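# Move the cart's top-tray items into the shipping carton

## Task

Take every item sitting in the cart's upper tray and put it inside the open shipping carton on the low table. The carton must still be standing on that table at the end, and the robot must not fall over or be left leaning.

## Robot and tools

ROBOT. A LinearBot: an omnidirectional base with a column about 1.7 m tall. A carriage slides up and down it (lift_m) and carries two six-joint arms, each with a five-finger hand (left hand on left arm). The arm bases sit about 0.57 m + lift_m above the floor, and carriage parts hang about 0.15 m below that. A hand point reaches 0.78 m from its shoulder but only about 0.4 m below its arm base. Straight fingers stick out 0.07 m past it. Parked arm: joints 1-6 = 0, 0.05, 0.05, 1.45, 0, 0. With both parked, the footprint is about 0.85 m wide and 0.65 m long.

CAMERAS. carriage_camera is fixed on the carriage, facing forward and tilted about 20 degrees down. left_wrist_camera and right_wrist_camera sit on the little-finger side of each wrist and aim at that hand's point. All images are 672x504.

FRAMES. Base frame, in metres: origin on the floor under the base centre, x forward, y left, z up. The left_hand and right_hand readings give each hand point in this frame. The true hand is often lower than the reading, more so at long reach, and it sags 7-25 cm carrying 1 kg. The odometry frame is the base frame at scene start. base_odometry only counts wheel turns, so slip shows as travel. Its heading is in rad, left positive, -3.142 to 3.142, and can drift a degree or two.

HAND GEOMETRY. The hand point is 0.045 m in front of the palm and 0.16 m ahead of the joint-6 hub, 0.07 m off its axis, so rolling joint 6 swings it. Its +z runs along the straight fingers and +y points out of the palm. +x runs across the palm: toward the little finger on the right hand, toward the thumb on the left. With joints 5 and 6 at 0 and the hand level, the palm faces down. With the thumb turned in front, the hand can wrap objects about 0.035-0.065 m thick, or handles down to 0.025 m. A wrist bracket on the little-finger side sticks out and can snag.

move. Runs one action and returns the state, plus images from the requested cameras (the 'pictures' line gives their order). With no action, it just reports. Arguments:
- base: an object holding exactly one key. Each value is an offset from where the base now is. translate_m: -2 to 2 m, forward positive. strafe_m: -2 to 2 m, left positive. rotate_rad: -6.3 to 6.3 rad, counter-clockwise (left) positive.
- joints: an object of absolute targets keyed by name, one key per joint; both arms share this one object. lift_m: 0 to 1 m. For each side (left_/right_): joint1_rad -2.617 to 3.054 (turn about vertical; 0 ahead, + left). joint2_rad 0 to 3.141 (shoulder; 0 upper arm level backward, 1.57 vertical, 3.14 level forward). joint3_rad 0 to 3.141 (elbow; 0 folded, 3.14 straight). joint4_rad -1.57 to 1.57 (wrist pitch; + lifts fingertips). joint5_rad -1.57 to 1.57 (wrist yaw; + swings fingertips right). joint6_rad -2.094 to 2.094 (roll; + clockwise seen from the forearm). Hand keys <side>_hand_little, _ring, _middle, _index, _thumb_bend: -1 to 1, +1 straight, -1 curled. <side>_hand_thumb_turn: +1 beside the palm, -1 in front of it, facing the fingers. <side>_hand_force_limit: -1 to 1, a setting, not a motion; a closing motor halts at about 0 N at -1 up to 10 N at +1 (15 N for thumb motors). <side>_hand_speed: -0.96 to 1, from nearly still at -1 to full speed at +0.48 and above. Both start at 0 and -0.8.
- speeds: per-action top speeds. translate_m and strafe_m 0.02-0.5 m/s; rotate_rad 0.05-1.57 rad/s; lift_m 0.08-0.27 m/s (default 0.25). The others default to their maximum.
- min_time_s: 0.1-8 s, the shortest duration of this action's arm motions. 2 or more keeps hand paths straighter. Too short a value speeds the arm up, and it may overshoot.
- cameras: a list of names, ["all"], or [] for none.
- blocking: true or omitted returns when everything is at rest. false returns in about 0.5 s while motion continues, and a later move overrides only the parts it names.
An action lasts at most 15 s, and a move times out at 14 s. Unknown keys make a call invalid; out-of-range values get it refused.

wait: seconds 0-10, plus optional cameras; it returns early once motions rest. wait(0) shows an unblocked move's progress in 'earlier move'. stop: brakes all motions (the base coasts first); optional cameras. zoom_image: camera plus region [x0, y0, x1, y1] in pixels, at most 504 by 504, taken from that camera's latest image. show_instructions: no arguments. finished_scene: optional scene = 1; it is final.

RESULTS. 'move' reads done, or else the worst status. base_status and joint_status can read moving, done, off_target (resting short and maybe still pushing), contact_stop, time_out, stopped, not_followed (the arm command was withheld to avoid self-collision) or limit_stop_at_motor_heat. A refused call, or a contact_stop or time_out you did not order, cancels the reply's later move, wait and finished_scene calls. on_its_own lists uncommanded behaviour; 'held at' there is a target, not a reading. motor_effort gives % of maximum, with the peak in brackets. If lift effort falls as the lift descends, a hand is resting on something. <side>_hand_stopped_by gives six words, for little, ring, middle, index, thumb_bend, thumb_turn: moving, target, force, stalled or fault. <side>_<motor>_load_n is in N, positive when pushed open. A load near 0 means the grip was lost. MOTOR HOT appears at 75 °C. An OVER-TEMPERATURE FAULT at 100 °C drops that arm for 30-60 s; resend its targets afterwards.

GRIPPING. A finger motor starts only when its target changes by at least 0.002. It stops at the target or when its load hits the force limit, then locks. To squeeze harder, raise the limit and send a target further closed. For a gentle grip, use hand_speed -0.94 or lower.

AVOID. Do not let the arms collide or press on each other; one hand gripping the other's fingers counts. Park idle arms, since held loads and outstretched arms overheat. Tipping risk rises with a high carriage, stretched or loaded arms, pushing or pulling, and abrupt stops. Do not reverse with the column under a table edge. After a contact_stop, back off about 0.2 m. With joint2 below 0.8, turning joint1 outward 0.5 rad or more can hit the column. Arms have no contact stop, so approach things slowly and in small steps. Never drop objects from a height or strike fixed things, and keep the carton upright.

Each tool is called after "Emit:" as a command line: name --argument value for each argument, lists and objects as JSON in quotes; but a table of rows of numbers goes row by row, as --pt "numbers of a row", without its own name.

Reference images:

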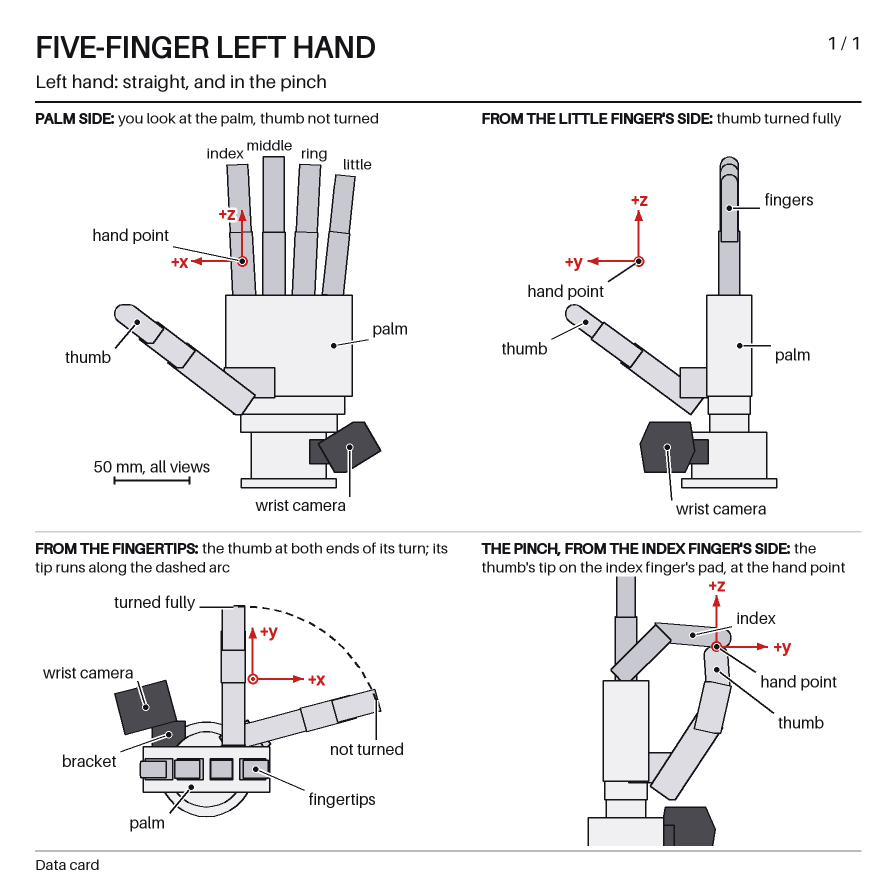

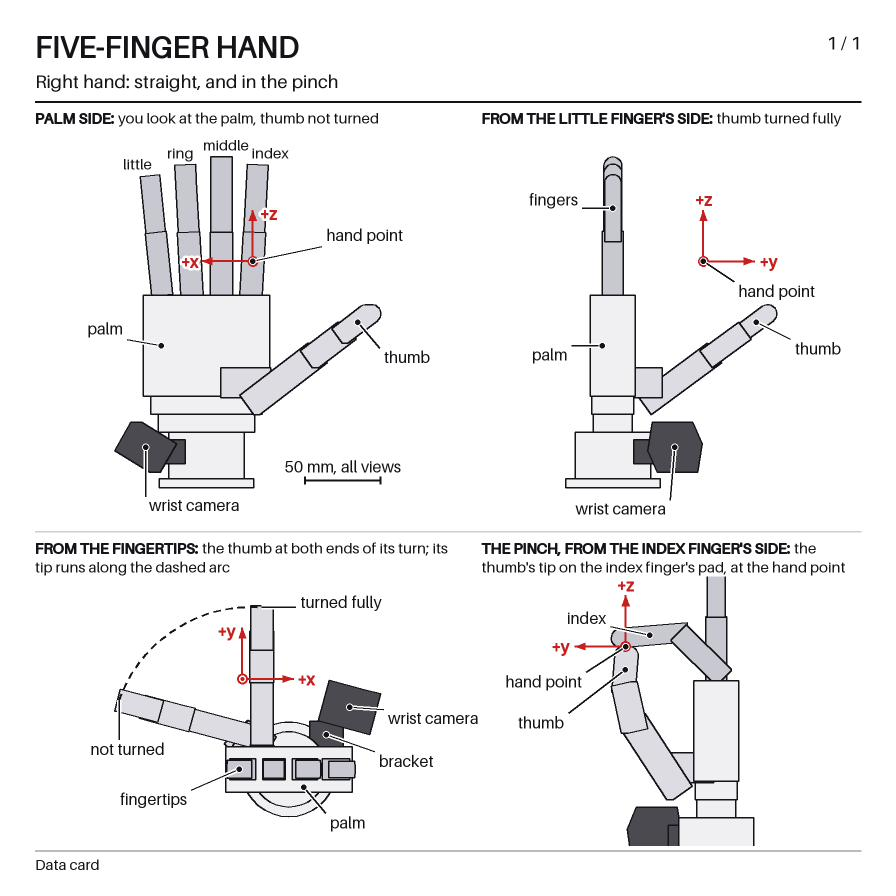

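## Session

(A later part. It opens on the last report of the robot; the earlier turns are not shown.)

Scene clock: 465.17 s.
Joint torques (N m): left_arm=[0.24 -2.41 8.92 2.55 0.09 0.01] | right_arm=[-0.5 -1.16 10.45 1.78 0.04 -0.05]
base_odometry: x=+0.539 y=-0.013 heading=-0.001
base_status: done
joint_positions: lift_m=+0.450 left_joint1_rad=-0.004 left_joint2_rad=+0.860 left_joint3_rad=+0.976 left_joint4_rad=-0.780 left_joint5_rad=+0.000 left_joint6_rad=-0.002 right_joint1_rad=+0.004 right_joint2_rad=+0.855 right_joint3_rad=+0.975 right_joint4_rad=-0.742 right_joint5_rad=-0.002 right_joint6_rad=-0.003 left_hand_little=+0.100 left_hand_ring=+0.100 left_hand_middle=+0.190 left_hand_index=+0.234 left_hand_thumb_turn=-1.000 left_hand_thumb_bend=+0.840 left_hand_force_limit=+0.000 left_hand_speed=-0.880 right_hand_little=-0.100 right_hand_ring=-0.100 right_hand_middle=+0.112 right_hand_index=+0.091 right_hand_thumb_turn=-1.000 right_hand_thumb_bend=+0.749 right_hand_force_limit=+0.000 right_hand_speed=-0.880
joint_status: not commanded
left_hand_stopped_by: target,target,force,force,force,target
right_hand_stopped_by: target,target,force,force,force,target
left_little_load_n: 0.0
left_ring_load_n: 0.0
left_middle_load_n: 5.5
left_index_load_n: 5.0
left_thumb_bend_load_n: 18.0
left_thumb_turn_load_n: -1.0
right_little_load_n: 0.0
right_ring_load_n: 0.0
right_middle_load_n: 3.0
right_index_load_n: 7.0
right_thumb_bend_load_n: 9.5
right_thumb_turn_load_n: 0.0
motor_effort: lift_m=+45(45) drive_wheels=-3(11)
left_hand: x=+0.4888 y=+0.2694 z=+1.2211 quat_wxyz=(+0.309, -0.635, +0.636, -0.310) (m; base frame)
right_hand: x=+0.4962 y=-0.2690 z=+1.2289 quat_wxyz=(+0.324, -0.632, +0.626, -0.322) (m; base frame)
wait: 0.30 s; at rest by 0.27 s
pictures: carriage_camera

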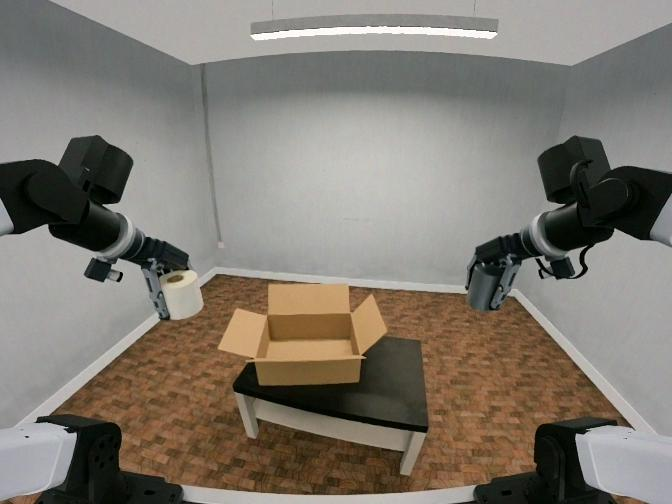

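Emit:
move --base '{"strafe_m": 0.138}' --speeds '{"strafe_m": 0.2}'

Emit:
move --base '{"translate_m": 0.4}' --speeds '{"translate_m": 0.2}'

Emit:
wait --seconds 0.3 --cameras '["carriage_camera"]'

Emit:
zoom_image --camera "carriage_camera" --region '[160, 240, 520, 500]'

Scene clock: 509.80 s.
Joint torques (N m): left_arm=[0.2 -2.06 8.98 2.54 -0.01 -0.02] | right_arm=[-0.53 -1.02 10.44 1.8 0.04 -0.07]
move: done
base_odometry: x=+0.539 y=+0.126 heading=-0.001
base_status: done
joint_positions: lift_m=+0.450 left_joint1_rad=-0.004 left_joint2_rad=+0.860 left_joint3_rad=+0.976 left_joint4_rad=-0.780 left_joint5_rad=-0.001 left_joint6_rad=-0.002 right_joint1_rad=+0.004 right_joint2_rad=+0.855 right_joint3_rad=+0.975 right_joint4_rad=-0.743 right_joint5_rad=-0.002 right_joint6_rad=-0.003 left_hand_little=+0.100 left_hand_ring=+0.100 left_hand_middle=+0.190 left_hand_index=+0.234 left_hand_thumb_turn=-1.000 left_hand_thumb_bend=+0.840 left_hand_force_limit=+0.000 left_hand_speed=-0.880 right_hand_little=-0.100 right_hand_ring=-0.100 right_hand_middle=+0.112 right_hand_index=+0.091 right_hand_thumb_turn=-1.000 right_hand_thumb_bend=+0.749 right_hand_force_limit=+0.000 right_hand_speed=-0.880
joint_status: not commanded
left_hand_stopped_by: target,target,force,force,force,target
right_hand_stopped_by: target,target,force,force,force,target
left_little_load_n: 0.0
left_ring_load_n: 0.0
left_middle_load_n: 5.5
left_index_load_n: 4.5
left_thumb_bend_load_n: 18.0
left_thumb_turn_load_n: -1.0
right_little_load_n: 0.0
right_ring_load_n: 0.0
right_middle_load_n: 3.0
right_index_load_n: 6.5
right_thumb_bend_load_n: 10.0
right_thumb_turn_load_n: 0.0
motor_effort: lift_m=+45(45) drive_wheels=-1(7)
left_hand: x=+0.4889 y=+0.2695 z=+1.2211 quat_wxyz=(+0.309, -0.635, +0.636, -0.310) (m; base frame)
right_hand: x=+0.4962 y=-0.2692 z=+1.2288 quat_wxyz=(+0.324, -0.631, +0.627, -0.322) (m; base frame)
pictures: none

Scene clock: 512.90 s.
Joint torques (N m): left_arm=[0.39 -2.13 8.84 2.57 0.09 0.04] | right_arm=[-0.55 -1.14 10.47 1.8 0.05 -0.07]
move: done
base_odometry: x=+0.939 y=+0.125 heading=-0.001
base_status: done
joint_positions: lift_m=+0.450 left_joint1_rad=-0.004 left_joint2_rad=+0.860 left_joint3_rad=+0.976 left_joint4_rad=-0.781 left_joint5_rad=-0.001 left_joint6_rad=-0.002 right_joint1_rad=+0.004 right_joint2_rad=+0.853 right_joint3_rad=+0.975 right_joint4_rad=-0.743 right_joint5_rad=-0.002 right_joint6_rad=-0.003 left_hand_little=+0.100 left_hand_ring=+0.100 left_hand_middle=+0.189 left_hand_index=+0.234 left_hand_thumb_turn=-1.000 left_hand_thumb_bend=+0.840 left_hand_force_limit=+0.000 left_hand_speed=-0.880 right_hand_little=-0.100 right_hand_ring=-0.100 right_hand_middle=+0.112 right_hand_index=+0.091 right_hand_thumb_turn=-1.000 right_hand_thumb_bend=+0.749 right_hand_force_limit=+0.000 right_hand_speed=-0.880
joint_status: not commanded
left_hand_stopped_by: target,target,force,force,force,target
right_hand_stopped_by: target,target,force,force,force,target
left_little_load_n: 0.0
left_ring_load_n: 0.0
left_middle_load_n: 5.5
left_index_load_n: 4.5
left_thumb_bend_load_n: 18.0
left_thumb_turn_load_n: -1.0
right_little_load_n: 0.0
right_ring_load_n: 0.0
right_middle_load_n: 3.0
right_index_load_n: 7.0
right_thumb_bend_load_n: 9.5
right_thumb_turn_load_n: 0.0
motor_effort: lift_m=+45(45) drive_wheels=-2(8)
left_hand: x=+0.4888 y=+0.2695 z=+1.2210 quat_wxyz=(+0.309, -0.635, +0.636, -0.310) (m; base frame)
right_hand: x=+0.4959 y=-0.2692 z=+1.2289 quat_wxyz=(+0.324, -0.631, +0.626, -0.322) (m; base frame)
pictures: none

Scene clock: 513.20 s.
Joint torques (N m): left_arm=[0.24 -2.13 8.94 2.53 0.07 -0.03] | right_arm=[-0.47 -0.96 10.44 1.81 0.03 -0.07]
base_odometry: x=+0.939 y=+0.125 heading=-0.001
base_status: done
joint_positions: lift_m=+0.450 left_joint1_rad=-0.004 left_joint2_rad=+0.860 left_joint3_rad=+0.976 left_joint4_rad=-0.781 left_joint5_rad=-0.001 left_joint6_rad=-0.002 right_joint1_rad=+0.004 right_joint2_rad=+0.853 right_joint3_rad=+0.975 right_joint4_rad=-0.743 right_joint5_rad=-0.002 right_joint6_rad=-0.003 left_hand_little=+0.100 left_hand_ring=+0.100 left_hand_middle=+0.190 left_hand_index=+0.234 left_hand_thumb_turn=-1.000 left_hand_thumb_bend=+0.840 left_hand_force_limit=+0.000 left_hand_speed=-0.880 right_hand_little=-0.100 right_hand_ring=-0.100 right_hand_middle=+0.112 right_hand_index=+0.091 right_hand_thumb_turn=-1.000 right_hand_thumb_bend=+0.749 right_hand_force_limit=+0.000 right_hand_speed=-0.880
joint_status: not commanded
left_hand_stopped_by: target,target,force,force,force,target
right_hand_stopped_by: target,target,force,force,force,target
left_little_load_n: 0.0
left_ring_load_n: 0.0
left_middle_load_n: 5.5
left_index_load_n: 5.0
left_thumb_bend_load_n: 18.0
left_thumb_turn_load_n: -1.0
right_little_load_n: 0.0
right_ring_load_n: 0.0
right_middle_load_n: 3.0
right_index_load_n: 6.5
right_thumb_bend_load_n: 9.5
right_thumb_turn_load_n: 0.0
motor_effort: lift_m=+45(45) drive_wheels=-2(8)
left_hand: x=+0.4888 y=+0.2695 z=+1.2210 quat_wxyz=(+0.309, -0.635, +0.636, -0.310) (m; base frame)
right_hand: x=+0.4959 y=-0.2692 z=+1.2289 quat_wxyz=(+0.324, -0.631, +0.626, -0.322) (m; base frame)
wait: 0.30 s; at rest by 0.27 s
pictures: carriage_camera

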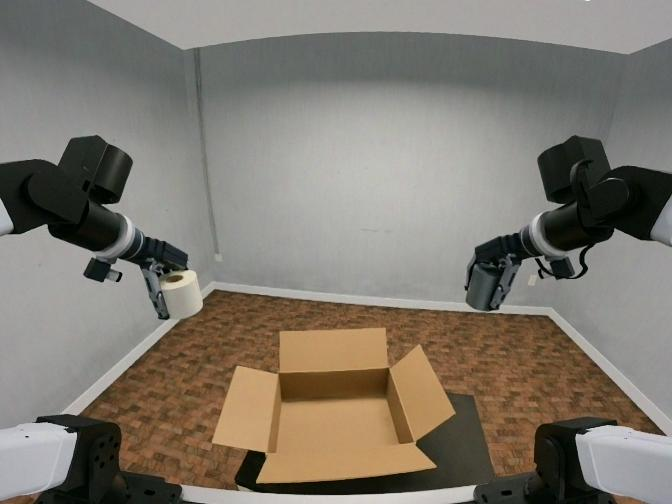

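Scaled by 1.400 from the camera's 672x504 image, which has a finer 960x720 frame.

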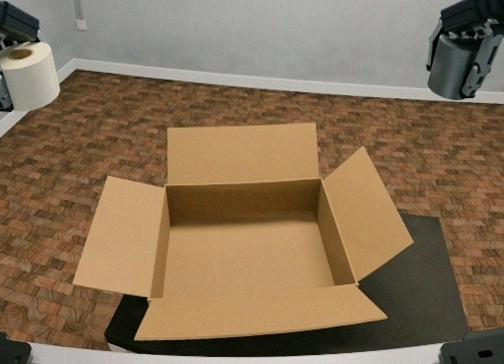

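Emit:
move --base '{"translate_m": 0.06}' --speeds '{"translate_m": 0.1}'

Emit:
move --joints '{"left_joint1_rad": -0.339, "left_joint2_rad": 2.754, "left_joint3_rad": 1.479, "left_joint4_rad": 0.665}' --min_time_s 4

Emit:
wait --seconds 0.3 --cameras '["carriage_camera", "left_wrist_camera"]'

Emit:
zoom_image --camera "carriage_camera" --region '[160, 240, 520, 500]'

Scene clock: 541.27 s.
Joint torques (N m): left_arm=[0.18 -2.22 9.1 2.55 0.05 0] | right_arm=[-0.47 -0.85 10.25 1.81 0.04 -0.06]
move: done
base_odometry: x=+0.999 y=+0.125 heading=-0.001
base_status: done
joint_positions: lift_m=+0.450 left_joint1_rad=-0.004 left_joint2_rad=+0.860 left_joint3_rad=+0.976 left_joint4_rad=-0.782 left_joint5_rad=-0.001 left_joint6_rad=-0.002 right_joint1_rad=+0.004 right_joint2_rad=+0.853 right_joint3_rad=+0.976 right_joint4_rad=-0.743 right_joint5_rad=-0.002 right_joint6_rad=-0.003 left_hand_little=+0.100 left_hand_ring=+0.100 left_hand_middle=+0.190 left_hand_index=+0.234 left_hand_thumb_turn=-1.000 left_hand_thumb_bend=+0.840 left_hand_force_limit=+0.000 left_hand_speed=-0.880 right_hand_little=-0.100 right_hand_ring=-0.100 right_hand_middle=+0.112 right_hand_index=+0.091 right_hand_thumb_turn=-1.000 right_hand_thumb_bend=+0.749 right_hand_force_limit=+0.000 right_hand_speed=-0.880
joint_status: not commanded
left_hand_stopped_by: target,target,force,force,force,target
right_hand_stopped_by: target,target,force,force,force,target
left_little_load_n: 0.0
left_ring_load_n: 0.0
left_middle_load_n: 5.5
left_index_load_n: 4.5
left_thumb_bend_load_n: 18.0
left_thumb_turn_load_n: -1.0
right_little_load_n: 0.0
right_ring_load_n: 0.0
right_middle_load_n: 3.0
right_index_load_n: 6.5
right_thumb_bend_load_n: 10.0
right_thumb_turn_load_n: 0.0
motor_effort: lift_m=+45(45) drive_wheels=-2(8)
left_hand: x=+0.4886 y=+0.2695 z=+1.2209 quat_wxyz=(+0.309, -0.636, +0.636, -0.310) (m; base frame)
right_hand: x=+0.4960 y=-0.2692 z=+1.2296 quat_wxyz=(+0.325, -0.631, +0.626, -0.323) (m; base frame)
pictures: none

Scene clock: 545.57 s.
Joint torques (N m): left_arm=[-0.59 -14.52 6.83 2.61 0.1 0] | right_arm=[-0.44 -0.81 10.32 1.81 0.03 -0.07]
move: off_target
base_odometry: x=+0.999 y=+0.125 heading=-0.001
base_status: not commanded
joint_positions: lift_m=+0.450 left_joint1_rad=-0.334 left_joint2_rad=+2.748 left_joint3_rad=+1.454 left_joint4_rad=+0.621 left_joint5_rad=-0.001 left_joint6_rad=-0.002 right_joint1_rad=+0.004 right_joint2_rad=+0.853 right_joint3_rad=+0.976 right_joint4_rad=-0.743 right_joint5_rad=-0.002 right_joint6_rad=-0.003 left_hand_little=+0.100 left_hand_ring=+0.100 left_hand_middle=+0.190 left_hand_index=+0.234 left_hand_thumb_turn=-1.000 left_hand_thumb_bend=+0.840 left_hand_force_limit=+0.000 left_hand_speed=-0.880 right_hand_little=-0.100 right_hand_ring=-0.100 right_hand_middle=+0.112 right_hand_index=+0.091 right_hand_thumb_turn=-1.000 right_hand_thumb_bend=+0.749 right_hand_force_limit=+0.000 right_hand_speed=-0.880
joint_status: left_joint4_rad off_target (ended at +0.621, target +0.665); the others done
left_hand_stopped_by: target,target,force,force,force,target
right_hand_stopped_by: target,target,force,force,force,target
left_little_load_n: 0.0
left_ring_load_n: 0.0
left_middle_load_n: 5.5
left_index_load_n: 5.0
left_thumb_bend_load_n: 18.0
left_thumb_turn_load_n: -1.0
right_little_load_n: 0.0
right_ring_load_n: 0.0
right_middle_load_n: 3.0
right_index_load_n: 7.0
right_thumb_bend_load_n: 9.5
right_thumb_turn_load_n: 0.0
motor_effort: lift_m=+45(45) drive_wheels=+2(2)
left_hand: x=+0.7505 y=+0.0884 z=+0.8136 quat_wxyz=(+0.252, -0.523, +0.733, -0.354) (m; base frame)
right_hand: x=+0.4960 y=-0.2692 z=+1.2296 quat_wxyz=(+0.325, -0.631, +0.626, -0.323) (m; base frame)
pictures: none

Scene clock: 545.87 s.
Joint torques (N m): left_arm=[-0.57 -14.56 6.46 2.68 0.08 0.05] | right_arm=[-0.47 -0.84 10.3 1.82 0.03 -0.07]
base_odometry: x=+0.999 y=+0.125 heading=-0.001
base_status: not commanded
joint_positions: lift_m=+0.450 left_joint1_rad=-0.334 left_joint2_rad=+2.748 left_joint3_rad=+1.454 left_joint4_rad=+0.622 left_joint5_rad=-0.001 left_joint6_rad=-0.002 right_joint1_rad=+0.004 right_joint2_rad=+0.853 right_joint3_rad=+0.976 right_joint4_rad=-0.743 right_joint5_rad=-0.002 right_joint6_rad=-0.003 left_hand_little=+0.100 left_hand_ring=+0.100 left_hand_middle=+0.190 left_hand_index=+0.234 left_hand_thumb_turn=-1.000 left_hand_thumb_bend=+0.840 left_hand_force_limit=+0.000 left_hand_speed=-0.880 right_hand_little=-0.100 right_hand_ring=-0.100 right_hand_middle=+0.112 right_hand_index=+0.091 right_hand_thumb_turn=-1.000 right_hand_thumb_bend=+0.749 right_hand_force_limit=+0.000 right_hand_speed=-0.880
joint_status: left_joint4_rad off_target (ended at +0.621, target +0.665); the others done
left_hand_stopped_by: target,target,force,force,force,target
right_hand_stopped_by: target,target,force,force,force,target
left_little_load_n: 0.0
left_ring_load_n: 0.0
left_middle_load_n: 5.5
left_index_load_n: 4.5
left_thumb_bend_load_n: 18.0
left_thumb_turn_load_n: -1.0
right_little_load_n: 0.0
right_ring_load_n: 0.0
right_middle_load_n: 3.0
right_index_load_n: 6.5
right_thumb_bend_load_n: 9.5
right_thumb_turn_load_n: -0.5
motor_effort: lift_m=+45(45) drive_wheels=+2(2)
left_hand: x=+0.7506 y=+0.0884 z=+0.8137 quat_wxyz=(+0.252, -0.523, +0.733, -0.354) (m; base frame)
right_hand: x=+0.4960 y=-0.2692 z=+1.2296 quat_wxyz=(+0.325, -0.631, +0.626, -0.323) (m; base frame)
wait: 0.30 s; at rest by 0.27 s
pictures: carriage_camera, left_wrist_camera

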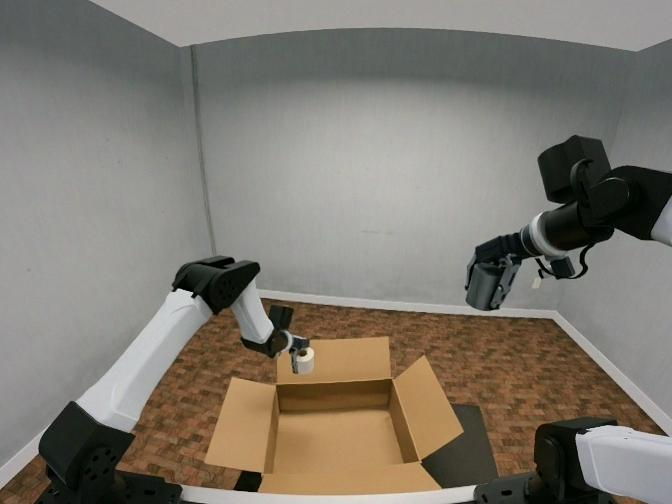

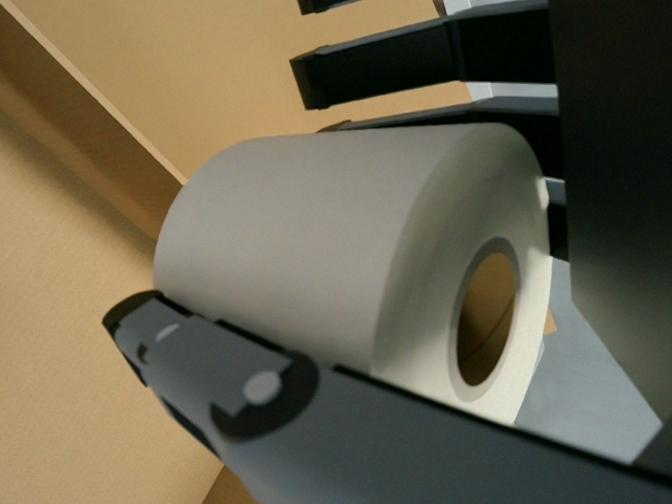

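Scaled by 1.400 from the camera's 672x504 image, which has a finer 960x720 frame.

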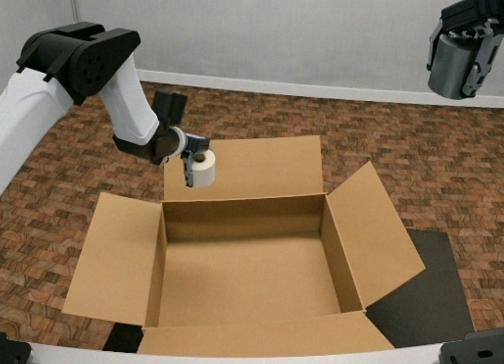

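Emit:
move --joints '{"lift_m": 0.17}' --speeds '{"lift_m": 0.15}'

Emit:
wait --seconds 0.3 --cameras '["carriage_camera", "left_wrist_camera"]'

Emit:
zoom_image --camera "carriage_camera" --region '[160, 240, 520, 500]'

Scene clock: 555.03 s.
Joint torques (N m): left_arm=[-0.68 -16.9 5.42 2.55 0.22 -0.16] | right_arm=[-0.55 -0.76 9.35 1.89 0.04 -0.05]
move: done
base_odometry: x=+0.999 y=+0.125 heading=-0.001
base_status: not commanded
joint_positions: lift_m=+0.170 left_joint1_rad=-0.335 left_joint2_rad=+2.772 left_joint3_rad=+1.469 left_joint4_rad=+0.628 left_joint5_rad=-0.012 left_joint6_rad=+0.011 right_joint1_rad=+0.004 right_joint2_rad=+0.852 right_joint3_rad=+0.986 right_joint4_rad=-0.751 right_joint5_rad=-0.002 right_joint6_rad=-0.003 left_hand_little=+0.100 left_hand_ring=+0.100 left_hand_middle=+0.189 left_hand_index=+0.234 left_hand_thumb_turn=-1.000 left_hand_thumb_bend=+0.840 left_hand_force_limit=+0.000 left_hand_speed=-0.880 right_hand_little=-0.100 right_hand_ring=-0.100 right_hand_middle=+0.112 right_hand_index=+0.091 right_hand_thumb_turn=-1.000 right_hand_thumb_bend=+0.749 right_hand_force_limit=+0.000 right_hand_speed=-0.880
joint_status: all done
left_hand_stopped_by: target,target,force,force,force,target
right_hand_stopped_by: target,target,force,force,force,target
left_little_load_n: 0.0
left_ring_load_n: 0.0
left_middle_load_n: 5.5
left_index_load_n: 4.5
left_thumb_bend_load_n: 18.0
left_thumb_turn_load_n: -1.0
right_little_load_n: 0.0
right_ring_load_n: 0.0
right_middle_load_n: 3.0
right_index_load_n: 6.5
right_thumb_bend_load_n: 9.5
right_thumb_turn_load_n: 0.0
motor_effort: lift_m=+45(46) drive_wheels=+2(3)
left_hand: x=+0.7512 y=+0.0906 z=+0.5258 quat_wxyz=(+0.257, -0.520, +0.736, -0.348) (m; base frame)
right_hand: x=+0.4954 y=-0.2692 z=+0.9522 quat_wxyz=(+0.325, -0.631, +0.626, -0.324) (m; base frame)
pictures: none

Scene clock: 555.33 s.
Joint torques (N m): left_arm=[-0.55 -16.75 5.57 2.59 0.18 -0.12] | right_arm=[-0.49 -0.66 9.32 1.9 0.06 -0.05]
base_odometry: x=+0.999 y=+0.125 heading=-0.001
base_status: not commanded
joint_positions: lift_m=+0.170 left_joint1_rad=-0.335 left_joint2_rad=+2.772 left_joint3_rad=+1.469 left_joint4_rad=+0.628 left_joint5_rad=-0.012 left_joint6_rad=+0.011 right_joint1_rad=+0.004 right_joint2_rad=+0.852 right_joint3_rad=+0.986 right_joint4_rad=-0.751 right_joint5_rad=-0.002 right_joint6_rad=-0.003 left_hand_little=+0.100 left_hand_ring=+0.100 left_hand_middle=+0.189 left_hand_index=+0.234 left_hand_thumb_turn=-1.000 left_hand_thumb_bend=+0.840 left_hand_force_limit=+0.000 left_hand_speed=-0.880 right_hand_little=-0.100 right_hand_ring=-0.100 right_hand_middle=+0.112 right_hand_index=+0.091 right_hand_thumb_turn=-1.000 right_hand_thumb_bend=+0.749 right_hand_force_limit=+0.000 right_hand_speed=-0.880
joint_status: all done
left_hand_stopped_by: target,target,force,force,force,target
right_hand_stopped_by: target,target,force,force,force,target
left_little_load_n: 0.0
left_ring_load_n: 0.0
left_middle_load_n: 5.5
left_index_load_n: 5.0
left_thumb_bend_load_n: 18.0
left_thumb_turn_load_n: -1.0
right_little_load_n: 0.0
right_ring_load_n: 0.0
right_middle_load_n: 3.0
right_index_load_n: 6.5
right_thumb_bend_load_n: 9.5
right_thumb_turn_load_n: 0.0
motor_effort: lift_m=+46(46) drive_wheels=+2(3)
left_hand: x=+0.7512 y=+0.0906 z=+0.5258 quat_wxyz=(+0.257, -0.520, +0.736, -0.348) (m; base frame)
right_hand: x=+0.4954 y=-0.2692 z=+0.9522 quat_wxyz=(+0.325, -0.631, +0.626, -0.324) (m; base frame)
wait: 0.30 s; at rest by 0.27 s
pictures: carriage_camera, left_wrist_camera

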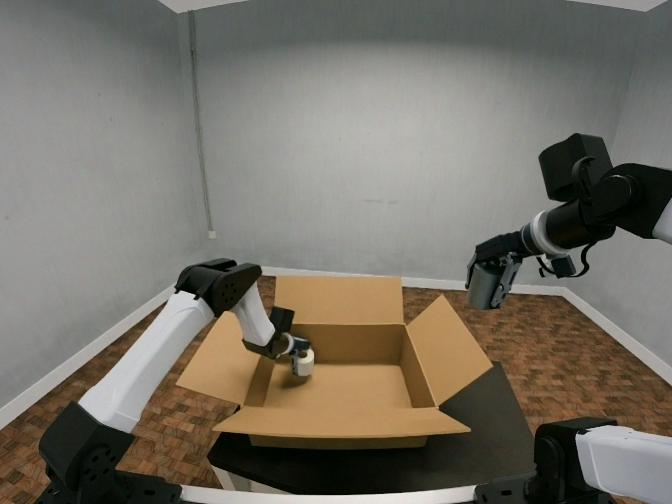

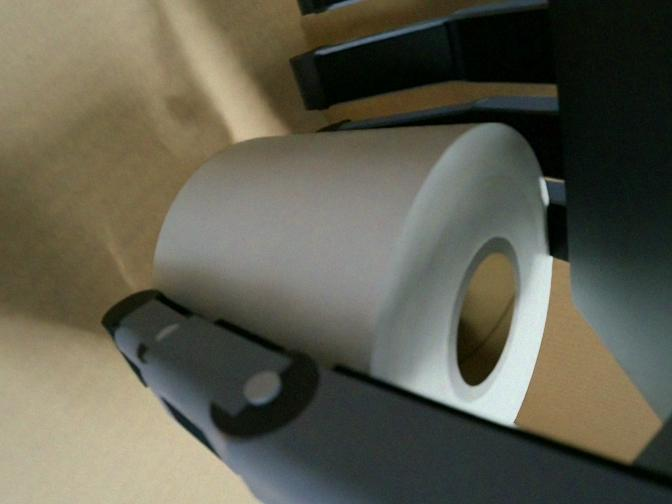

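Scaled by 1.400 from the camera's 672x504 image, which has a finer 960x720 frame.

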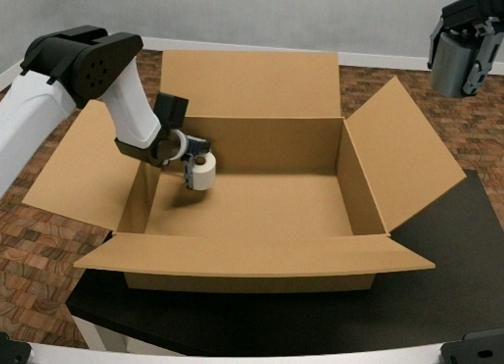

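Emit:
move --joints '{"left_joint1_rad": -0.42}'

Emit:
move --joints '{"lift_m": 0.115}' --speeds '{"lift_m": 0.08}'

Emit:
wait --seconds 0.3 --cameras '["carriage_camera", "left_wrist_camera"]'

Emit:
zoom_image --camera "carriage_camera" --region '[160, 240, 420, 480]'

Scene clock: 562.10 s.
Joint torques (N m): left_arm=[0.17 -16.92 5.26 2.57 0.06 -0.13] | right_arm=[-0.51 -0.7 9.4 1.88 0.04 -0.06]
move: done
base_odometry: x=+0.999 y=+0.125 heading=-0.001
base_status: not commanded
joint_positions: lift_m=+0.170 left_joint1_rad=-0.425 left_joint2_rad=+2.772 left_joint3_rad=+1.469 left_joint4_rad=+0.628 left_joint5_rad=-0.002 left_joint6_rad=+0.010 right_joint1_rad=+0.004 right_joint2_rad=+0.852 right_joint3_rad=+0.986 right_joint4_rad=-0.751 right_joint5_rad=-0.002 right_joint6_rad=-0.003 left_hand_little=+0.100 left_hand_ring=+0.100 left_hand_middle=+0.189 left_hand_index=+0.234 left_hand_thumb_turn=-1.000 left_hand_thumb_bend=+0.840 left_hand_force_limit=+0.000 left_hand_speed=-0.880 right_hand_little=-0.100 right_hand_ring=-0.100 right_hand_middle=+0.112 right_hand_index=+0.091 right_hand_thumb_turn=-1.000 right_hand_thumb_bend=+0.749 right_hand_force_limit=+0.000 right_hand_speed=-0.880
joint_status: all done
left_hand_stopped_by: target,target,force,force,force,target
right_hand_stopped_by: target,target,force,force,force,target
left_little_load_n: 0.0
left_ring_load_n: 0.0
left_middle_load_n: 5.5
left_index_load_n: 5.0
left_thumb_bend_load_n: 18.0
left_thumb_turn_load_n: -1.0
right_little_load_n: 0.0
right_ring_load_n: 0.0
right_middle_load_n: 3.0
right_index_load_n: 7.0
right_thumb_bend_load_n: 9.5
right_thumb_turn_load_n: 0.5
motor_effort: lift_m=+46(46) drive_wheels=+2(2)
left_hand: x=+0.7292 y=+0.0431 z=+0.5260 quat_wxyz=(+0.237, -0.485, +0.759, -0.362) (m; base frame)
right_hand: x=+0.4954 y=-0.2692 z=+0.9522 quat_wxyz=(+0.325, -0.631, +0.626, -0.324) (m; base frame)
pictures: none

Scene clock: 563.17 s.
Joint torques (N m): left_arm=[0.34 -16.73 5.27 1.93 0.08 -0.12] | right_arm=[-0.54 -0.79 9.29 1.91 0.04 -0.07]
move: done
base_odometry: x=+0.999 y=+0.125 heading=+0.000
base_status: not commanded
joint_positions: lift_m=+0.115 left_joint1_rad=-0.424 left_joint2_rad=+2.767 left_joint3_rad=+1.470 left_joint4_rad=+0.694 left_joint5_rad=-0.002 left_joint6_rad=+0.008 right_joint1_rad=+0.004 right_joint2_rad=+0.852 right_joint3_rad=+0.986 right_joint4_rad=-0.752 right_joint5_rad=-0.002 right_joint6_rad=-0.003 left_hand_little=+0.100 left_hand_ring=+0.100 left_hand_middle=+0.189 left_hand_index=+0.234 left_hand_thumb_turn=-1.000 left_hand_thumb_bend=+0.840 left_hand_force_limit=+0.000 left_hand_speed=-0.880 right_hand_little=-0.100 right_hand_ring=-0.100 right_hand_middle=+0.112 right_hand_index=+0.091 right_hand_thumb_turn=-1.000 right_hand_thumb_bend=+0.749 right_hand_force_limit=+0.000 right_hand_speed=-0.880
joint_status: all done
left_hand_stopped_by: target,target,force,force,force,target
right_hand_stopped_by: target,target,force,force,force,target
left_little_load_n: 0.0
left_ring_load_n: 0.0
left_middle_load_n: 5.0
left_index_load_n: 4.5
left_thumb_bend_load_n: 18.0
left_thumb_turn_load_n: -1.0
right_little_load_n: 0.0
right_ring_load_n: 0.0
right_middle_load_n: 3.0
right_index_load_n: 7.0
right_thumb_bend_load_n: 9.5
right_thumb_turn_load_n: 0.0
motor_effort: lift_m=+43(44) drive_wheels=+2(2)
left_hand: x=+0.7436 y=+0.0367 z=+0.4858 quat_wxyz=(+0.254, -0.478, +0.745, -0.389) (m; base frame)
right_hand: x=+0.4952 y=-0.2692 z=+0.8974 quat_wxyz=(+0.325, -0.631, +0.626, -0.323) (m; base frame)
pictures: none

Scene clock: 563.47 s.
Joint torques (N m): left_arm=[0.08 -16.84 5.19 1.91 0.15 -0.13] | right_arm=[-0.49 -0.83 9.35 1.9 0.05 -0.07]
base_odometry: x=+0.999 y=+0.125 heading=+0.000
base_status: not commanded
joint_positions: lift_m=+0.115 left_joint1_rad=-0.424 left_joint2_rad=+2.767 left_joint3_rad=+1.470 left_joint4_rad=+0.694 left_joint5_rad=-0.002 left_joint6_rad=+0.008 right_joint1_rad=+0.004 right_joint2_rad=+0.852 right_joint3_rad=+0.986 right_joint4_rad=-0.752 right_joint5_rad=-0.002 right_joint6_rad=-0.003 left_hand_little=+0.100 left_hand_ring=+0.100 left_hand_middle=+0.189 left_hand_index=+0.234 left_hand_thumb_turn=-1.000 left_hand_thumb_bend=+0.840 left_hand_force_limit=+0.000 left_hand_speed=-0.880 right_hand_little=-0.100 right_hand_ring=-0.100 right_hand_middle=+0.112 right_hand_index=+0.091 right_hand_thumb_turn=-1.000 right_hand_thumb_bend=+0.749 right_hand_force_limit=+0.000 right_hand_speed=-0.880
joint_status: all done
left_hand_stopped_by: target,target,force,force,force,target
right_hand_stopped_by: target,target,force,force,force,target
left_little_load_n: 0.0
left_ring_load_n: 0.0
left_middle_load_n: 4.5
left_index_load_n: 4.5
left_thumb_bend_load_n: 18.5
left_thumb_turn_load_n: -1.0
right_little_load_n: 0.0
right_ring_load_n: 0.0
right_middle_load_n: 3.0
right_index_load_n: 6.5
right_thumb_bend_load_n: 9.5
right_thumb_turn_load_n: 0.0
motor_effort: lift_m=+43(44) drive_wheels=+2(2)
left_hand: x=+0.7436 y=+0.0367 z=+0.4858 quat_wxyz=(+0.254, -0.478, +0.745, -0.389) (m; base frame)
right_hand: x=+0.4952 y=-0.2692 z=+0.8974 quat_wxyz=(+0.325, -0.631, +0.626, -0.323) (m; base frame)
wait: 0.30 s; at rest by 0.27 s
pictures: carriage_camera, left_wrist_camera

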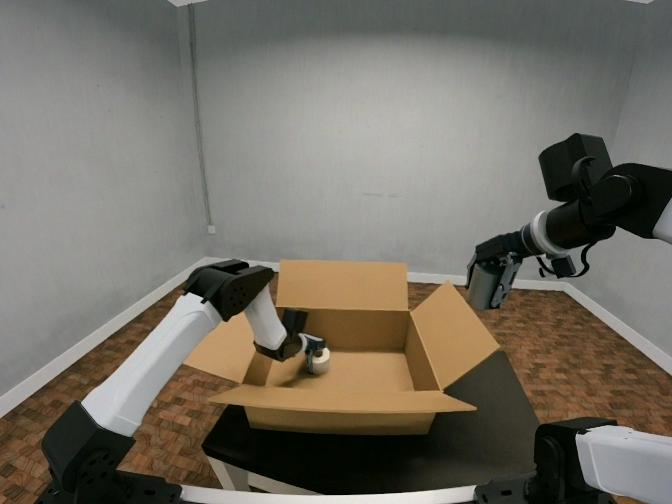

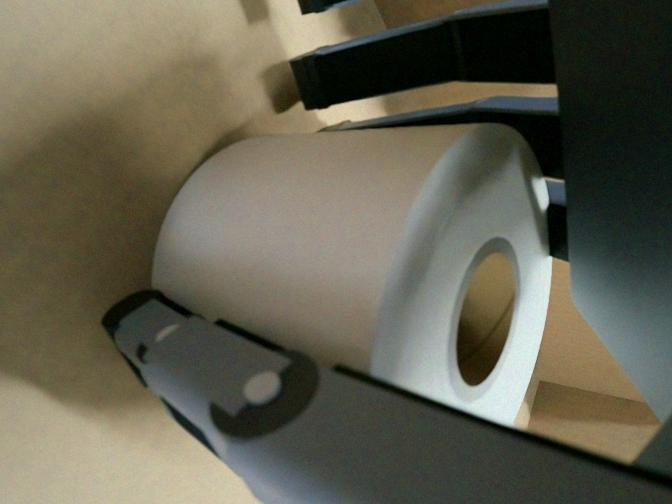

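Scaled by 1.938 from the camera's 672x504 image, which has a finer 960x720 frame.

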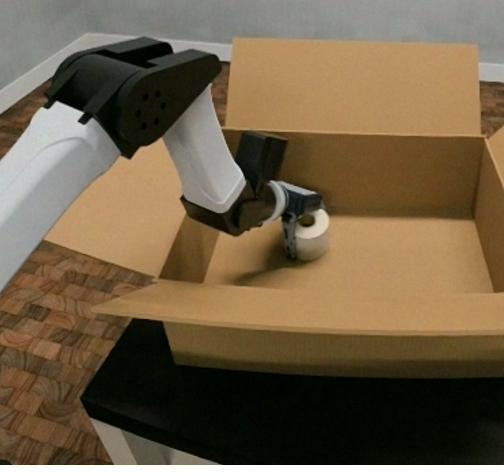

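Emit:
move --joints '{"left_hand_speed": -0.8, "left_hand_thumb_bend": 1, "left_hand_index": 0.8, "left_hand_middle": 0.8, "left_hand_ring": 0.8, "left_hand_little": 0.8}'

Emit:
move --joints '{"lift_m": 0.3}' --speeds '{"lift_m": 0.1}'

Emit:
wait --seconds 0.3 --cameras '["carriage_camera", "left_wrist_camera"]'

Scene clock: 572.63 s.
Joint torques (N m): left_arm=[-0.03 -16.53 5.08 2.08 0.09 -0.11] | right_arm=[-0.55 -0.79 9.29 1.89 0.04 -0.05]
move: done
base_odometry: x=+0.999 y=+0.125 heading=+0.000
base_status: not commanded
joint_positions: lift_m=+0.115 left_joint1_rad=-0.424 left_joint2_rad=+2.767 left_joint3_rad=+1.470 left_joint4_rad=+0.676 left_joint5_rad=-0.001 left_joint6_rad=+0.006 right_joint1_rad=+0.004 right_joint2_rad=+0.852 right_joint3_rad=+0.986 right_joint4_rad=-0.752 right_joint5_rad=-0.002 right_joint6_rad=-0.003 left_hand_little=+0.800 left_hand_ring=+0.800 left_hand_middle=+0.800 left_hand_index=+0.800 left_hand_thumb_turn=-1.000 left_hand_thumb_bend=+1.000 left_hand_force_limit=+0.000 left_hand_speed=-0.800 right_hand_little=-0.100 right_hand_ring=-0.100 right_hand_middle=+0.112 right_hand_index=+0.091 right_hand_thumb_turn=-1.000 right_hand_thumb_bend=+0.749 right_hand_force_limit=+0.000 right_hand_speed=-0.880
joint_status: all done
left_hand_stopped_by: target,target,target,target,target,target
right_hand_stopped_by: target,target,force,force,force,target
left_little_load_n: 0.0
left_ring_load_n: 0.0
left_middle_load_n: 0.0
left_index_load_n: 0.0
left_thumb_bend_load_n: 0.0
left_thumb_turn_load_n: 0.0
right_little_load_n: 0.0
right_ring_load_n: 0.0
right_middle_load_n: 3.0
right_index_load_n: 6.5
right_thumb_bend_load_n: 9.5
right_thumb_turn_load_n: 0.0
motor_effort: lift_m=+43(43) drive_wheels=+2(2)
left_hand: x=+0.7403 y=+0.0380 z=+0.4826 quat_wxyz=(+0.250, -0.480, +0.749, -0.383) (m; base frame)
right_hand: x=+0.4952 y=-0.2692 z=+0.8974 quat_wxyz=(+0.325, -0.631, +0.626, -0.323) (m; base frame)
pictures: none

Scene clock: 574.87 s.
Joint torques (N m): left_arm=[0.17 -16.66 5.31 2.22 0.1 -0.11] | right_arm=[-0.49 -0.8 9.31 1.91 0.03 -0.06]
move: done
base_odometry: x=+0.999 y=+0.125 heading=-0.001
base_status: not commanded
joint_positions: lift_m=+0.300 left_joint1_rad=-0.424 left_joint2_rad=+2.767 left_joint3_rad=+1.470 left_joint4_rad=+0.664 left_joint5_rad=-0.001 left_joint6_rad=+0.006 right_joint1_rad=+0.004 right_joint2_rad=+0.852 right_joint3_rad=+0.986 right_joint4_rad=-0.752 right_joint5_rad=-0.002 right_joint6_rad=-0.003 left_hand_little=+0.800 left_hand_ring=+0.800 left_hand_middle=+0.800 left_hand_index=+0.800 left_hand_thumb_turn=-1.000 left_hand_thumb_bend=+1.000 left_hand_force_limit=+0.000 left_hand_speed=-0.800 right_hand_little=-0.100 right_hand_ring=-0.100 right_hand_middle=+0.112 right_hand_index=+0.091 right_hand_thumb_turn=-1.000 right_hand_thumb_bend=+0.749 right_hand_force_limit=+0.000 right_hand_speed=-0.880
joint_status: all done
left_hand_stopped_by: target,target,target,target,target,target
right_hand_stopped_by: target,target,force,force,force,target
left_little_load_n: 0.0
left_ring_load_n: 0.0
left_middle_load_n: 0.0
left_index_load_n: 0.0
left_thumb_bend_load_n: 0.0
left_thumb_turn_load_n: 0.0
right_little_load_n: 0.0
right_ring_load_n: 0.0
right_middle_load_n: 3.0
right_index_load_n: 6.5
right_thumb_bend_load_n: 9.5
right_thumb_turn_load_n: 0.0
motor_effort: lift_m=+45(55) drive_wheels=+2(2)
left_hand: x=+0.7380 y=+0.0390 z=+0.6652 quat_wxyz=(+0.247, -0.482, +0.751, -0.378) (m; base frame)
right_hand: x=+0.4952 y=-0.2692 z=+1.0822 quat_wxyz=(+0.325, -0.631, +0.626, -0.323) (m; base frame)
pictures: none

Scene clock: 575.17 s.
Joint torques (N m): left_arm=[0.06 -16.58 5.11 2.22 0.13 -0.18] | right_arm=[-0.46 -0.76 9.28 1.9 0.05 -0.06]
base_odometry: x=+0.999 y=+0.125 heading=-0.001
base_status: not commanded
joint_positions: lift_m=+0.300 left_joint1_rad=-0.424 left_joint2_rad=+2.767 left_joint3_rad=+1.470 left_joint4_rad=+0.664 left_joint5_rad=-0.001 left_joint6_rad=+0.006 right_joint1_rad=+0.004 right_joint2_rad=+0.852 right_joint3_rad=+0.986 right_joint4_rad=-0.752 right_joint5_rad=-0.002 right_joint6_rad=-0.003 left_hand_little=+0.800 left_hand_ring=+0.800 left_hand_middle=+0.800 left_hand_index=+0.800 left_hand_thumb_turn=-1.000 left_hand_thumb_bend=+1.000 left_hand_force_limit=+0.000 left_hand_speed=-0.800 right_hand_little=-0.100 right_hand_ring=-0.100 right_hand_middle=+0.112 right_hand_index=+0.091 right_hand_thumb_turn=-1.000 right_hand_thumb_bend=+0.749 right_hand_force_limit=+0.000 right_hand_speed=-0.880
joint_status: all done
left_hand_stopped_by: target,target,target,target,target,target
right_hand_stopped_by: target,target,force,force,force,target
left_little_load_n: 0.0
left_ring_load_n: 0.0
left_middle_load_n: 0.0
left_index_load_n: 0.0
left_thumb_bend_load_n: 0.0
left_thumb_turn_load_n: 0.0
right_little_load_n: 0.0
right_ring_load_n: 0.0
right_middle_load_n: 3.0
right_index_load_n: 6.5
right_thumb_bend_load_n: 10.0
right_thumb_turn_load_n: 0.0
motor_effort: lift_m=+45(55) drive_wheels=-2(2)
left_hand: x=+0.7380 y=+0.0390 z=+0.6652 quat_wxyz=(+0.247, -0.482, +0.751, -0.378) (m; base frame)
right_hand: x=+0.4952 y=-0.2692 z=+1.0822 quat_wxyz=(+0.325, -0.631, +0.626, -0.323) (m; base frame)
wait: 0.30 s; at rest by 0.27 s
pictures: carriage_camera, left_wrist_camera

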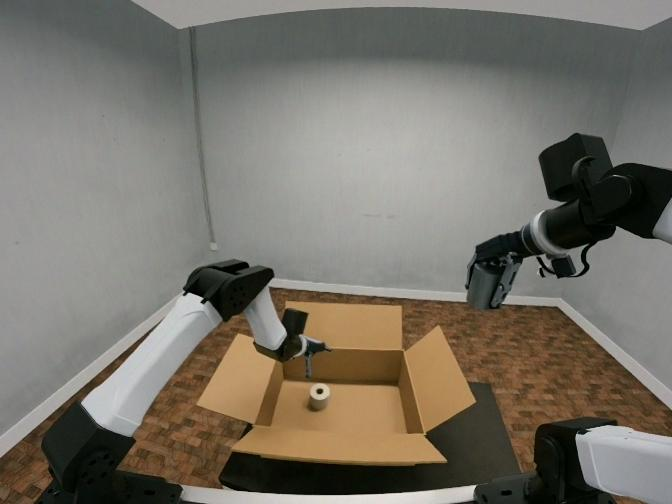

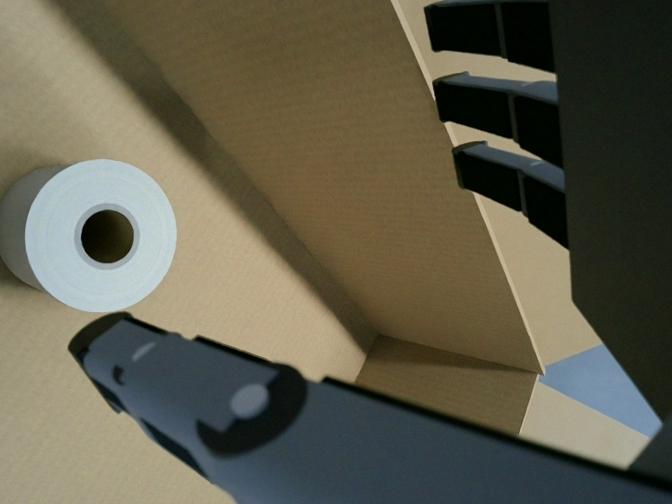

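Emit:
move --joints '{"lift_m": 0.47}'

Emit:
move --joints '{"left_joint1_rad": 0, "left_joint2_rad": 0.05, "left_joint3_rad": 0.05, "left_joint4_rad": 1.45, "left_joint5_rad": 0, "left_joint6_rad": 0}' --min_time_s 3

Emit:
move --joints '{"right_joint1_rad": 0.37, "right_joint2_rad": 2.754, "right_joint3_rad": 1.479, "right_joint4_rad": 0.665}' --min_time_s 4

Emit:
wait --seconds 0.3 --cameras '["carriage_camera", "right_wrist_camera"]'

Emit:
zoom_image --camera "carriage_camera" --region '[200, 240, 520, 500]'

Scene clock: 586.47 s.
Joint torques (N m): left_arm=[0.24 -16.73 5.52 2.25 0.08 -0.07] | right_arm=[-0.47 -0.79 9.25 1.91 0.04 -0.05]
move: done
base_odometry: x=+0.999 y=+0.125 heading=-0.001
base_status: not commanded
joint_positions: lift_m=+0.470 left_joint1_rad=-0.424 left_joint2_rad=+2.767 left_joint3_rad=+1.470 left_joint4_rad=+0.662 left_joint5_rad=-0.001 left_joint6_rad=+0.006 right_joint1_rad=+0.004 right_joint2_rad=+0.852 right_joint3_rad=+0.987 right_joint4_rad=-0.751 right_joint5_rad=-0.002 right_joint6_rad=-0.003 left_hand_little=+0.800 left_hand_ring=+0.800 left_hand_middle=+0.800 left_hand_index=+0.800 left_hand_thumb_turn=-1.000 left_hand_thumb_bend=+1.000 left_hand_force_limit=+0.000 left_hand_speed=-0.800 right_hand_little=-0.100 right_hand_ring=-0.100 right_hand_middle=+0.112 right_hand_index=+0.091 right_hand_thumb_turn=-1.000 right_hand_thumb_bend=+0.749 right_hand_force_limit=+0.000 right_hand_speed=-0.880
joint_status: all done
left_hand_stopped_by: target,target,target,target,target,target
right_hand_stopped_by: target,target,force,force,force,target
left_little_load_n: 0.0
left_ring_load_n: 0.0
left_middle_load_n: 0.0
left_index_load_n: -0.5
left_thumb_bend_load_n: 0.0
left_thumb_turn_load_n: 0.0
right_little_load_n: 0.0
right_ring_load_n: 0.0
right_middle_load_n: 3.0
right_index_load_n: 6.5
right_thumb_bend_load_n: 10.0
right_thumb_turn_load_n: 0.0
motor_effort: lift_m=+45(55) drive_wheels=+2(2)
left_hand: x=+0.7377 y=+0.0391 z=+0.8349 quat_wxyz=(+0.246, -0.482, +0.751, -0.378) (m; base frame)
right_hand: x=+0.4955 y=-0.2692 z=+1.2527 quat_wxyz=(+0.326, -0.631, +0.626, -0.324) (m; base frame)
pictures: none

Scene clock: 589.77 s.
Joint torques (N m): left_arm=[0.36 3.25 4.7 0.26 0.1 -0.1] | right_arm=[-0.51 -0.77 9.25 1.89 0.05 -0.05]
move: done
base_odometry: x=+0.999 y=+0.125 heading=+0.000
base_status: not commanded
joint_positions: lift_m=+0.470 left_joint1_rad=-0.006 left_joint2_rad=+0.059 left_joint3_rad=+0.056 left_joint4_rad=+1.440 left_joint5_rad=-0.001 left_joint6_rad=+0.006 right_joint1_rad=+0.004 right_joint2_rad=+0.852 right_joint3_rad=+0.987 right_joint4_rad=-0.751 right_joint5_rad=-0.002 right_joint6_rad=-0.003 left_hand_little=+0.800 left_hand_ring=+0.800 left_hand_middle=+0.800 left_hand_index=+0.800 left_hand_thumb_turn=-1.000 left_hand_thumb_bend=+1.000 left_hand_force_limit=+0.000 left_hand_speed=-0.800 right_hand_little=-0.100 right_hand_ring=-0.100 right_hand_middle=+0.112 right_hand_index=+0.091 right_hand_thumb_turn=-1.000 right_hand_thumb_bend=+0.749 right_hand_force_limit=+0.000 right_hand_speed=-0.880
joint_status: all done
left_hand_stopped_by: target,target,target,target,target,target
right_hand_stopped_by: target,target,force,force,force,target
left_little_load_n: 0.0
left_ring_load_n: 0.0
left_middle_load_n: 0.0
left_index_load_n: 0.0
left_thumb_bend_load_n: 0.0
left_thumb_turn_load_n: 0.0
right_little_load_n: 0.0
right_ring_load_n: 0.0
right_middle_load_n: 3.0
right_index_load_n: 7.0
right_thumb_bend_load_n: 10.0
right_thumb_turn_load_n: 0.0
motor_effort: lift_m=+45(45) drive_wheels=-2(2)
left_hand: x=+0.3278 y=+0.2704 z=+1.4985 quat_wxyz=(+0.706, -0.047, +0.047, -0.705) (m; base frame)
right_hand: x=+0.4955 y=-0.2692 z=+1.2527 quat_wxyz=(+0.326, -0.631, +0.626, -0.324) (m; base frame)
pictures: none

Scene clock: 594.07 s.
Joint torques (N m): left_arm=[0.02 3.21 4.63 0.19 0.1 -0.11] | right_arm=[0.35 -12.08 7.36 2 0.05 -0.05]
move: done
base_odometry: x=+0.999 y=+0.125 heading=-0.001
base_status: not commanded
joint_positions: lift_m=+0.470 left_joint1_rad=-0.006 left_joint2_rad=+0.059 left_joint3_rad=+0.056 left_joint4_rad=+1.440 left_joint5_rad=-0.001 left_joint6_rad=+0.006 right_joint1_rad=+0.365 right_joint2_rad=+2.738 right_joint3_rad=+1.461 right_joint4_rad=+0.647 right_joint5_rad=-0.002 right_joint6_rad=-0.003 left_hand_little=+0.800 left_hand_ring=+0.800 left_hand_middle=+0.800 left_hand_index=+0.800 left_hand_thumb_turn=-1.000 left_hand_thumb_bend=+1.000 left_hand_force_limit=+0.000 left_hand_speed=-0.800 right_hand_little=-0.100 right_hand_ring=-0.100 right_hand_middle=+0.112 right_hand_index=+0.091 right_hand_thumb_turn=-1.000 right_hand_thumb_bend=+0.749 right_hand_force_limit=+0.000 right_hand_speed=-0.880
joint_status: all done
left_hand_stopped_by: target,target,target,target,target,target
right_hand_stopped_by: target,target,force,force,force,target
left_little_load_n: 0.0
left_ring_load_n: 0.0
left_middle_load_n: -0.5
left_index_load_n: 0.0
left_thumb_bend_load_n: 0.0
left_thumb_turn_load_n: 0.0
right_little_load_n: 0.5
right_ring_load_n: 0.0
right_middle_load_n: 3.0
right_index_load_n: 6.5
right_thumb_bend_load_n: 9.5
right_thumb_turn_load_n: 0.0
motor_effort: lift_m=+45(45) drive_wheels=+2(2)
left_hand: x=+0.3277 y=+0.2704 z=+1.4986 quat_wxyz=(+0.706, -0.047, +0.047, -0.706) (m; base frame)
right_hand: x=+0.7545 y=-0.0680 z=+0.8459 quat_wxyz=(+0.374, -0.735, +0.504, -0.257) (m; base frame)
pictures: none

Scene clock: 594.37 s.
Joint torques (N m): left_arm=[0.25 3.03 4.68 0.23 0.09 -0.15] | right_arm=[0.38 -12.12 7.39 2.05 0.03 -0.06]
base_odometry: x=+0.999 y=+0.125 heading=-0.001
base_status: not commanded
joint_positions: lift_m=+0.470 left_joint1_rad=-0.006 left_joint2_rad=+0.059 left_joint3_rad=+0.056 left_joint4_rad=+1.440 left_joint5_rad=-0.001 left_joint6_rad=+0.006 right_joint1_rad=+0.365 right_joint2_rad=+2.738 right_joint3_rad=+1.461 right_joint4_rad=+0.648 right_joint5_rad=-0.002 right_joint6_rad=-0.003 left_hand_little=+0.800 left_hand_ring=+0.800 left_hand_middle=+0.800 left_hand_index=+0.800 left_hand_thumb_turn=-1.000 left_hand_thumb_bend=+1.000 left_hand_force_limit=+0.000 left_hand_speed=-0.800 right_hand_little=-0.100 right_hand_ring=-0.100 right_hand_middle=+0.112 right_hand_index=+0.091 right_hand_thumb_turn=-1.000 right_hand_thumb_bend=+0.749 right_hand_force_limit=+0.000 right_hand_speed=-0.880
joint_status: all done
left_hand_stopped_by: target,target,target,target,target,target
right_hand_stopped_by: target,target,force,force,force,target
left_little_load_n: 0.0
left_ring_load_n: 0.0
left_middle_load_n: 0.0
left_index_load_n: 0.0
left_thumb_bend_load_n: 0.0
left_thumb_turn_load_n: 0.0
right_little_load_n: 0.0
right_ring_load_n: 0.0
right_middle_load_n: 3.0
right_index_load_n: 7.0
right_thumb_bend_load_n: 9.5
right_thumb_turn_load_n: 0.0
motor_effort: lift_m=+45(45) drive_wheels=+2(2)
left_hand: x=+0.3277 y=+0.2704 z=+1.4986 quat_wxyz=(+0.706, -0.047, +0.047, -0.706) (m; base frame)
right_hand: x=+0.7546 y=-0.0679 z=+0.8460 quat_wxyz=(+0.374, -0.735, +0.504, -0.257) (m; base frame)
wait: 0.30 s; at rest by 0.27 s
pictures: carriage_camera, right_wrist_camera

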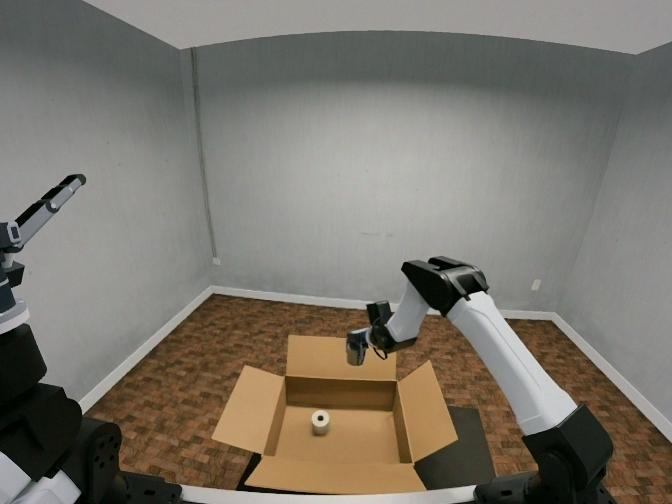

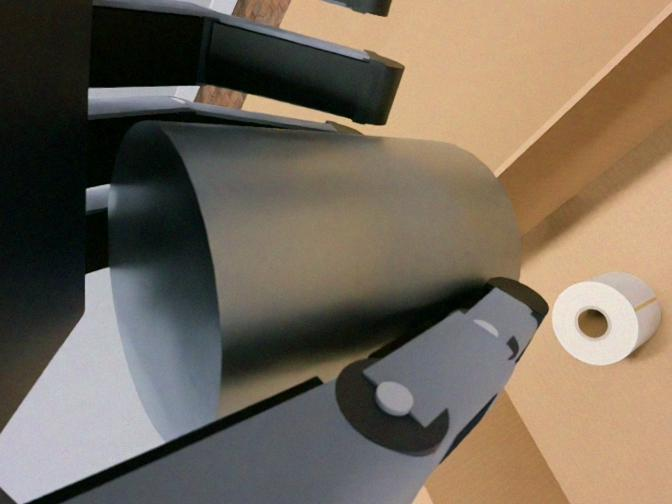

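Scaled by 1.575 from the camera's 672x504 image, which has a finer 960x720 frame.

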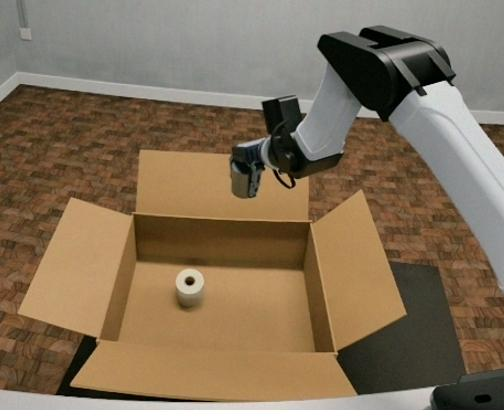

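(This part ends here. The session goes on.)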